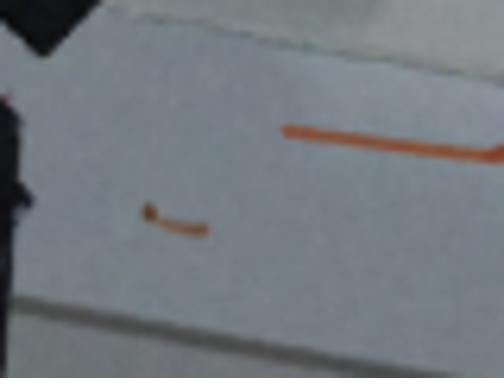

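>>> {"op": "move", "data": {
  "target": [
    [-0.0235,-0.2367,-0.0457,0,0,0,0.06,0,-0.073,0.051,0.06,0,-0.073,0.051,0.754,0,0.576,0.696,-0.671,0.677,-0.295,0.168,0.78,-0.9,0,0,0,0,0,0,0.479,0,-0.073,0.051,0.479,0,-0.073,0.051,0.754,0,0.576,0.696,-0.671,0.677,0.056,0.168,0.4,-0.8]
  ],
  "speed": 0.12
}}

>>> {"op": "move", "data": {
  "target": [
    [0,0,-0.03,0,0,0,0.06,0,-0.073,0.051,0.06,0,-0.073,0.051,0.754,0,0.576,0.696,-0.671,0.677,-0.295,0.168,0.78,-0.9,0,0,0,0,0,0,0.479,0,-0.073,0.051,0.479,0,-0.073,0.051,0.754,0,0.576,0.696,-0.671,0.677,0.056,0.168,0.4,-0.8]
  ],
  "speed": 0.005,
  "stop_force": 3
}}

Scene clock: 2983.17 s.
left_arm: end_effector_position=(+0.4719, +0.0141, +0.0928) hand_goal=(+0.060, +0.000, -0.072, +0.052, +0.060, +0.000, -0.072, +0.052, +0.754, +0.000, +0.576, +0.696, -0.670, +0.678, -0.294, +0.168) hand_measured=(+0.152, +0.002, -0.042, +0.062, +0.140, +0.006, -0.042, +0.066, +0.744, +0.002, +0.574, +0.696, -0.670, +0.676, -0.176, +0.210) hand_current_ma=(+410, +3, +105, +27, +341, +11, +101, +41, -32, +3, -2, +0, -2, -6, +490, +216) hand_state=(blocked, goal, blocked, goal, blocked, goal, blocked, goal, goal, goal, goal, goal, goal, goal, blocked, blocked) hand_current_limit=0.78 hand_speed=-0.90 end_effector_quat_wxyz=(+0.524, +0.094, +0.759, -0.376) | right_arm: end_effector_position=(+0.4200, -0.4519, +0.1561) hand_goal=(+0.480, +0.000, -0.072, +0.052, +0.480, +0.000, -0.072, +0.052, +0.754, +0.000, +0.576, +0.696, -0.670, +0.678, +0.056, +0.168) hand_measured=(+0.466, -0.002, -0.070, +0.054, +0.466, +0.000, -0.072, +0.054, +0.746, +0.000, +0.576, +0.696, -0.670, +0.678, +0.054, +0.166) hand_current_ma=(-35, -3, +2, +2, -32, +0, +0, +1, -17, +1, +0, +0, +1, +1, -5, -3) hand_state=(goal, goal, goal, goal, goal, goal, goal, goal, goal, goal, goal, goal, goal, goal, goal, goal) hand_current_limit=0.40 hand_speed=-0.80 end_effector_quat_wxyz=(-0.548, +0.782, -0.243, +0.170)
Joint positions: left_arm=[2.439 -2.444 -2.057 1.189 1.487 4.228] | right_arm=[-0.907 -1.752 2.407 -1.474 -0.487 0.758]
Joint torques (N m): left_arm=[-6.12 39.27 11.72 5.11 -0.47 1.96] | right_arm=[8.93 -4.2 -25.62 1.17 1.54 0.86]
Wrist force (N): left_arm=[-0.2 0.2 0.6] | right_arm=[0.9 -2.4 1.2]
Wrist torque (N m): left_arm=[0.04 0.03 -0.11] | right_arm=[-0.40 -0.09 0.31]
Wrist force, peak (N): left_arm=[-0.7 1.4 -0.2] | right_arm=[1.1 -2.7 1.2]
Hand target: left_arm +0.4719, +0.0140, +0.0929; +0.524, +0.094, +0.759, -0.376 | right_arm +0.4200, -0.4519, +0.1561; -0.548, +0.782, -0.243, +0.170
Off the commanded pose: left_arm 0.000 m, 0 deg | right_arm 0.000 m, 0 deg.
move: done

Scene clock: 2985.97 s.
left_arm: end_effector_position=(+0.4720, +0.0140, +0.0832) hand_goal=(+0.060, +0.000, -0.072, +0.052, +0.060, +0.000, -0.072, +0.052, +0.754, +0.000, +0.576, +0.696, -0.670, +0.678, -0.294, +0.168) hand_measured=(+0.152, -0.004, -0.042, +0.062, +0.140, +0.002, -0.042, +0.066, +0.744, +0.002, +0.574, +0.696, -0.672, +0.676, -0.176, +0.210) hand_current_ma=(+410, -7, +105, +27, +341, +4, +102, +44, -32, +3, -2, +0, -7, -8, +489, +216) hand_state=(blocked, goal, blocked, goal, blocked, goal, blocked, goal, goal, goal, goal, goal, goal, goal, blocked, blocked) hand_current_limit=0.78 hand_speed=-0.90 end_effector_quat_wxyz=(+0.524, +0.094, +0.759, -0.376) | right_arm: end_effector_position=(+0.4200, -0.4519, +0.1561) hand_goal=(+0.480, +0.000, -0.072, +0.052, +0.480, +0.000, -0.072, +0.052, +0.754, +0.000, +0.576, +0.696, -0.670, +0.678, +0.056, +0.168) hand_measured=(+0.466, -0.002, -0.070, +0.054, +0.466, +0.000, -0.072, +0.054, +0.746, +0.000, +0.576, +0.696, -0.670, +0.678, +0.054, +0.166) hand_current_ma=(-35, -3, +2, +2, -32, +0, +0, +1, -17, +1, +0, +0, +1, +1, -5, -3) hand_state=(goal, goal, goal, goal, goal, goal, goal, goal, goal, goal, goal, goal, goal, goal, goal, goal) hand_current_limit=0.40 hand_speed=-0.80 end_effector_quat_wxyz=(-0.548, +0.782, -0.243, +0.170)
Joint positions: left_arm=[2.439 -2.469 -2.049 1.207 1.487 4.228] | right_arm=[-0.907 -1.752 2.407 -1.474 -0.487 0.758]
Joint torques (N m): left_arm=[-6.02 44.98 -0.7 -0.9 2.26 1.97] | right_arm=[9.16 -4.04 -26.35 1.32 1.52 1.01]
Wrist force (N): left_arm=[-1.3 -0.5 0.4] | right_arm=[1.0 -2.0 1.3]
Wrist torque (N m): left_arm=[0.06 0.04 -0.13] | right_arm=[-0.35 -0.10 0.32]
Wrist force, peak (N): left_arm=[-3.4 -0.9 0.5] | right_arm=[1.3 -2.7 1.1]
Hand target: left_arm +0.4719, +0.0140, +0.0831; +0.524, +0.094, +0.759, -0.376 (not the last commanded pose) | right_arm +0.4200, -0.4519, +0.1561; -0.548, +0.782, -0.243, +0.170
Off the commanded pose: left_arm 0.008 m, 0 deg | right_arm 0.000 m, 0 deg.
move: contact (left_arm)


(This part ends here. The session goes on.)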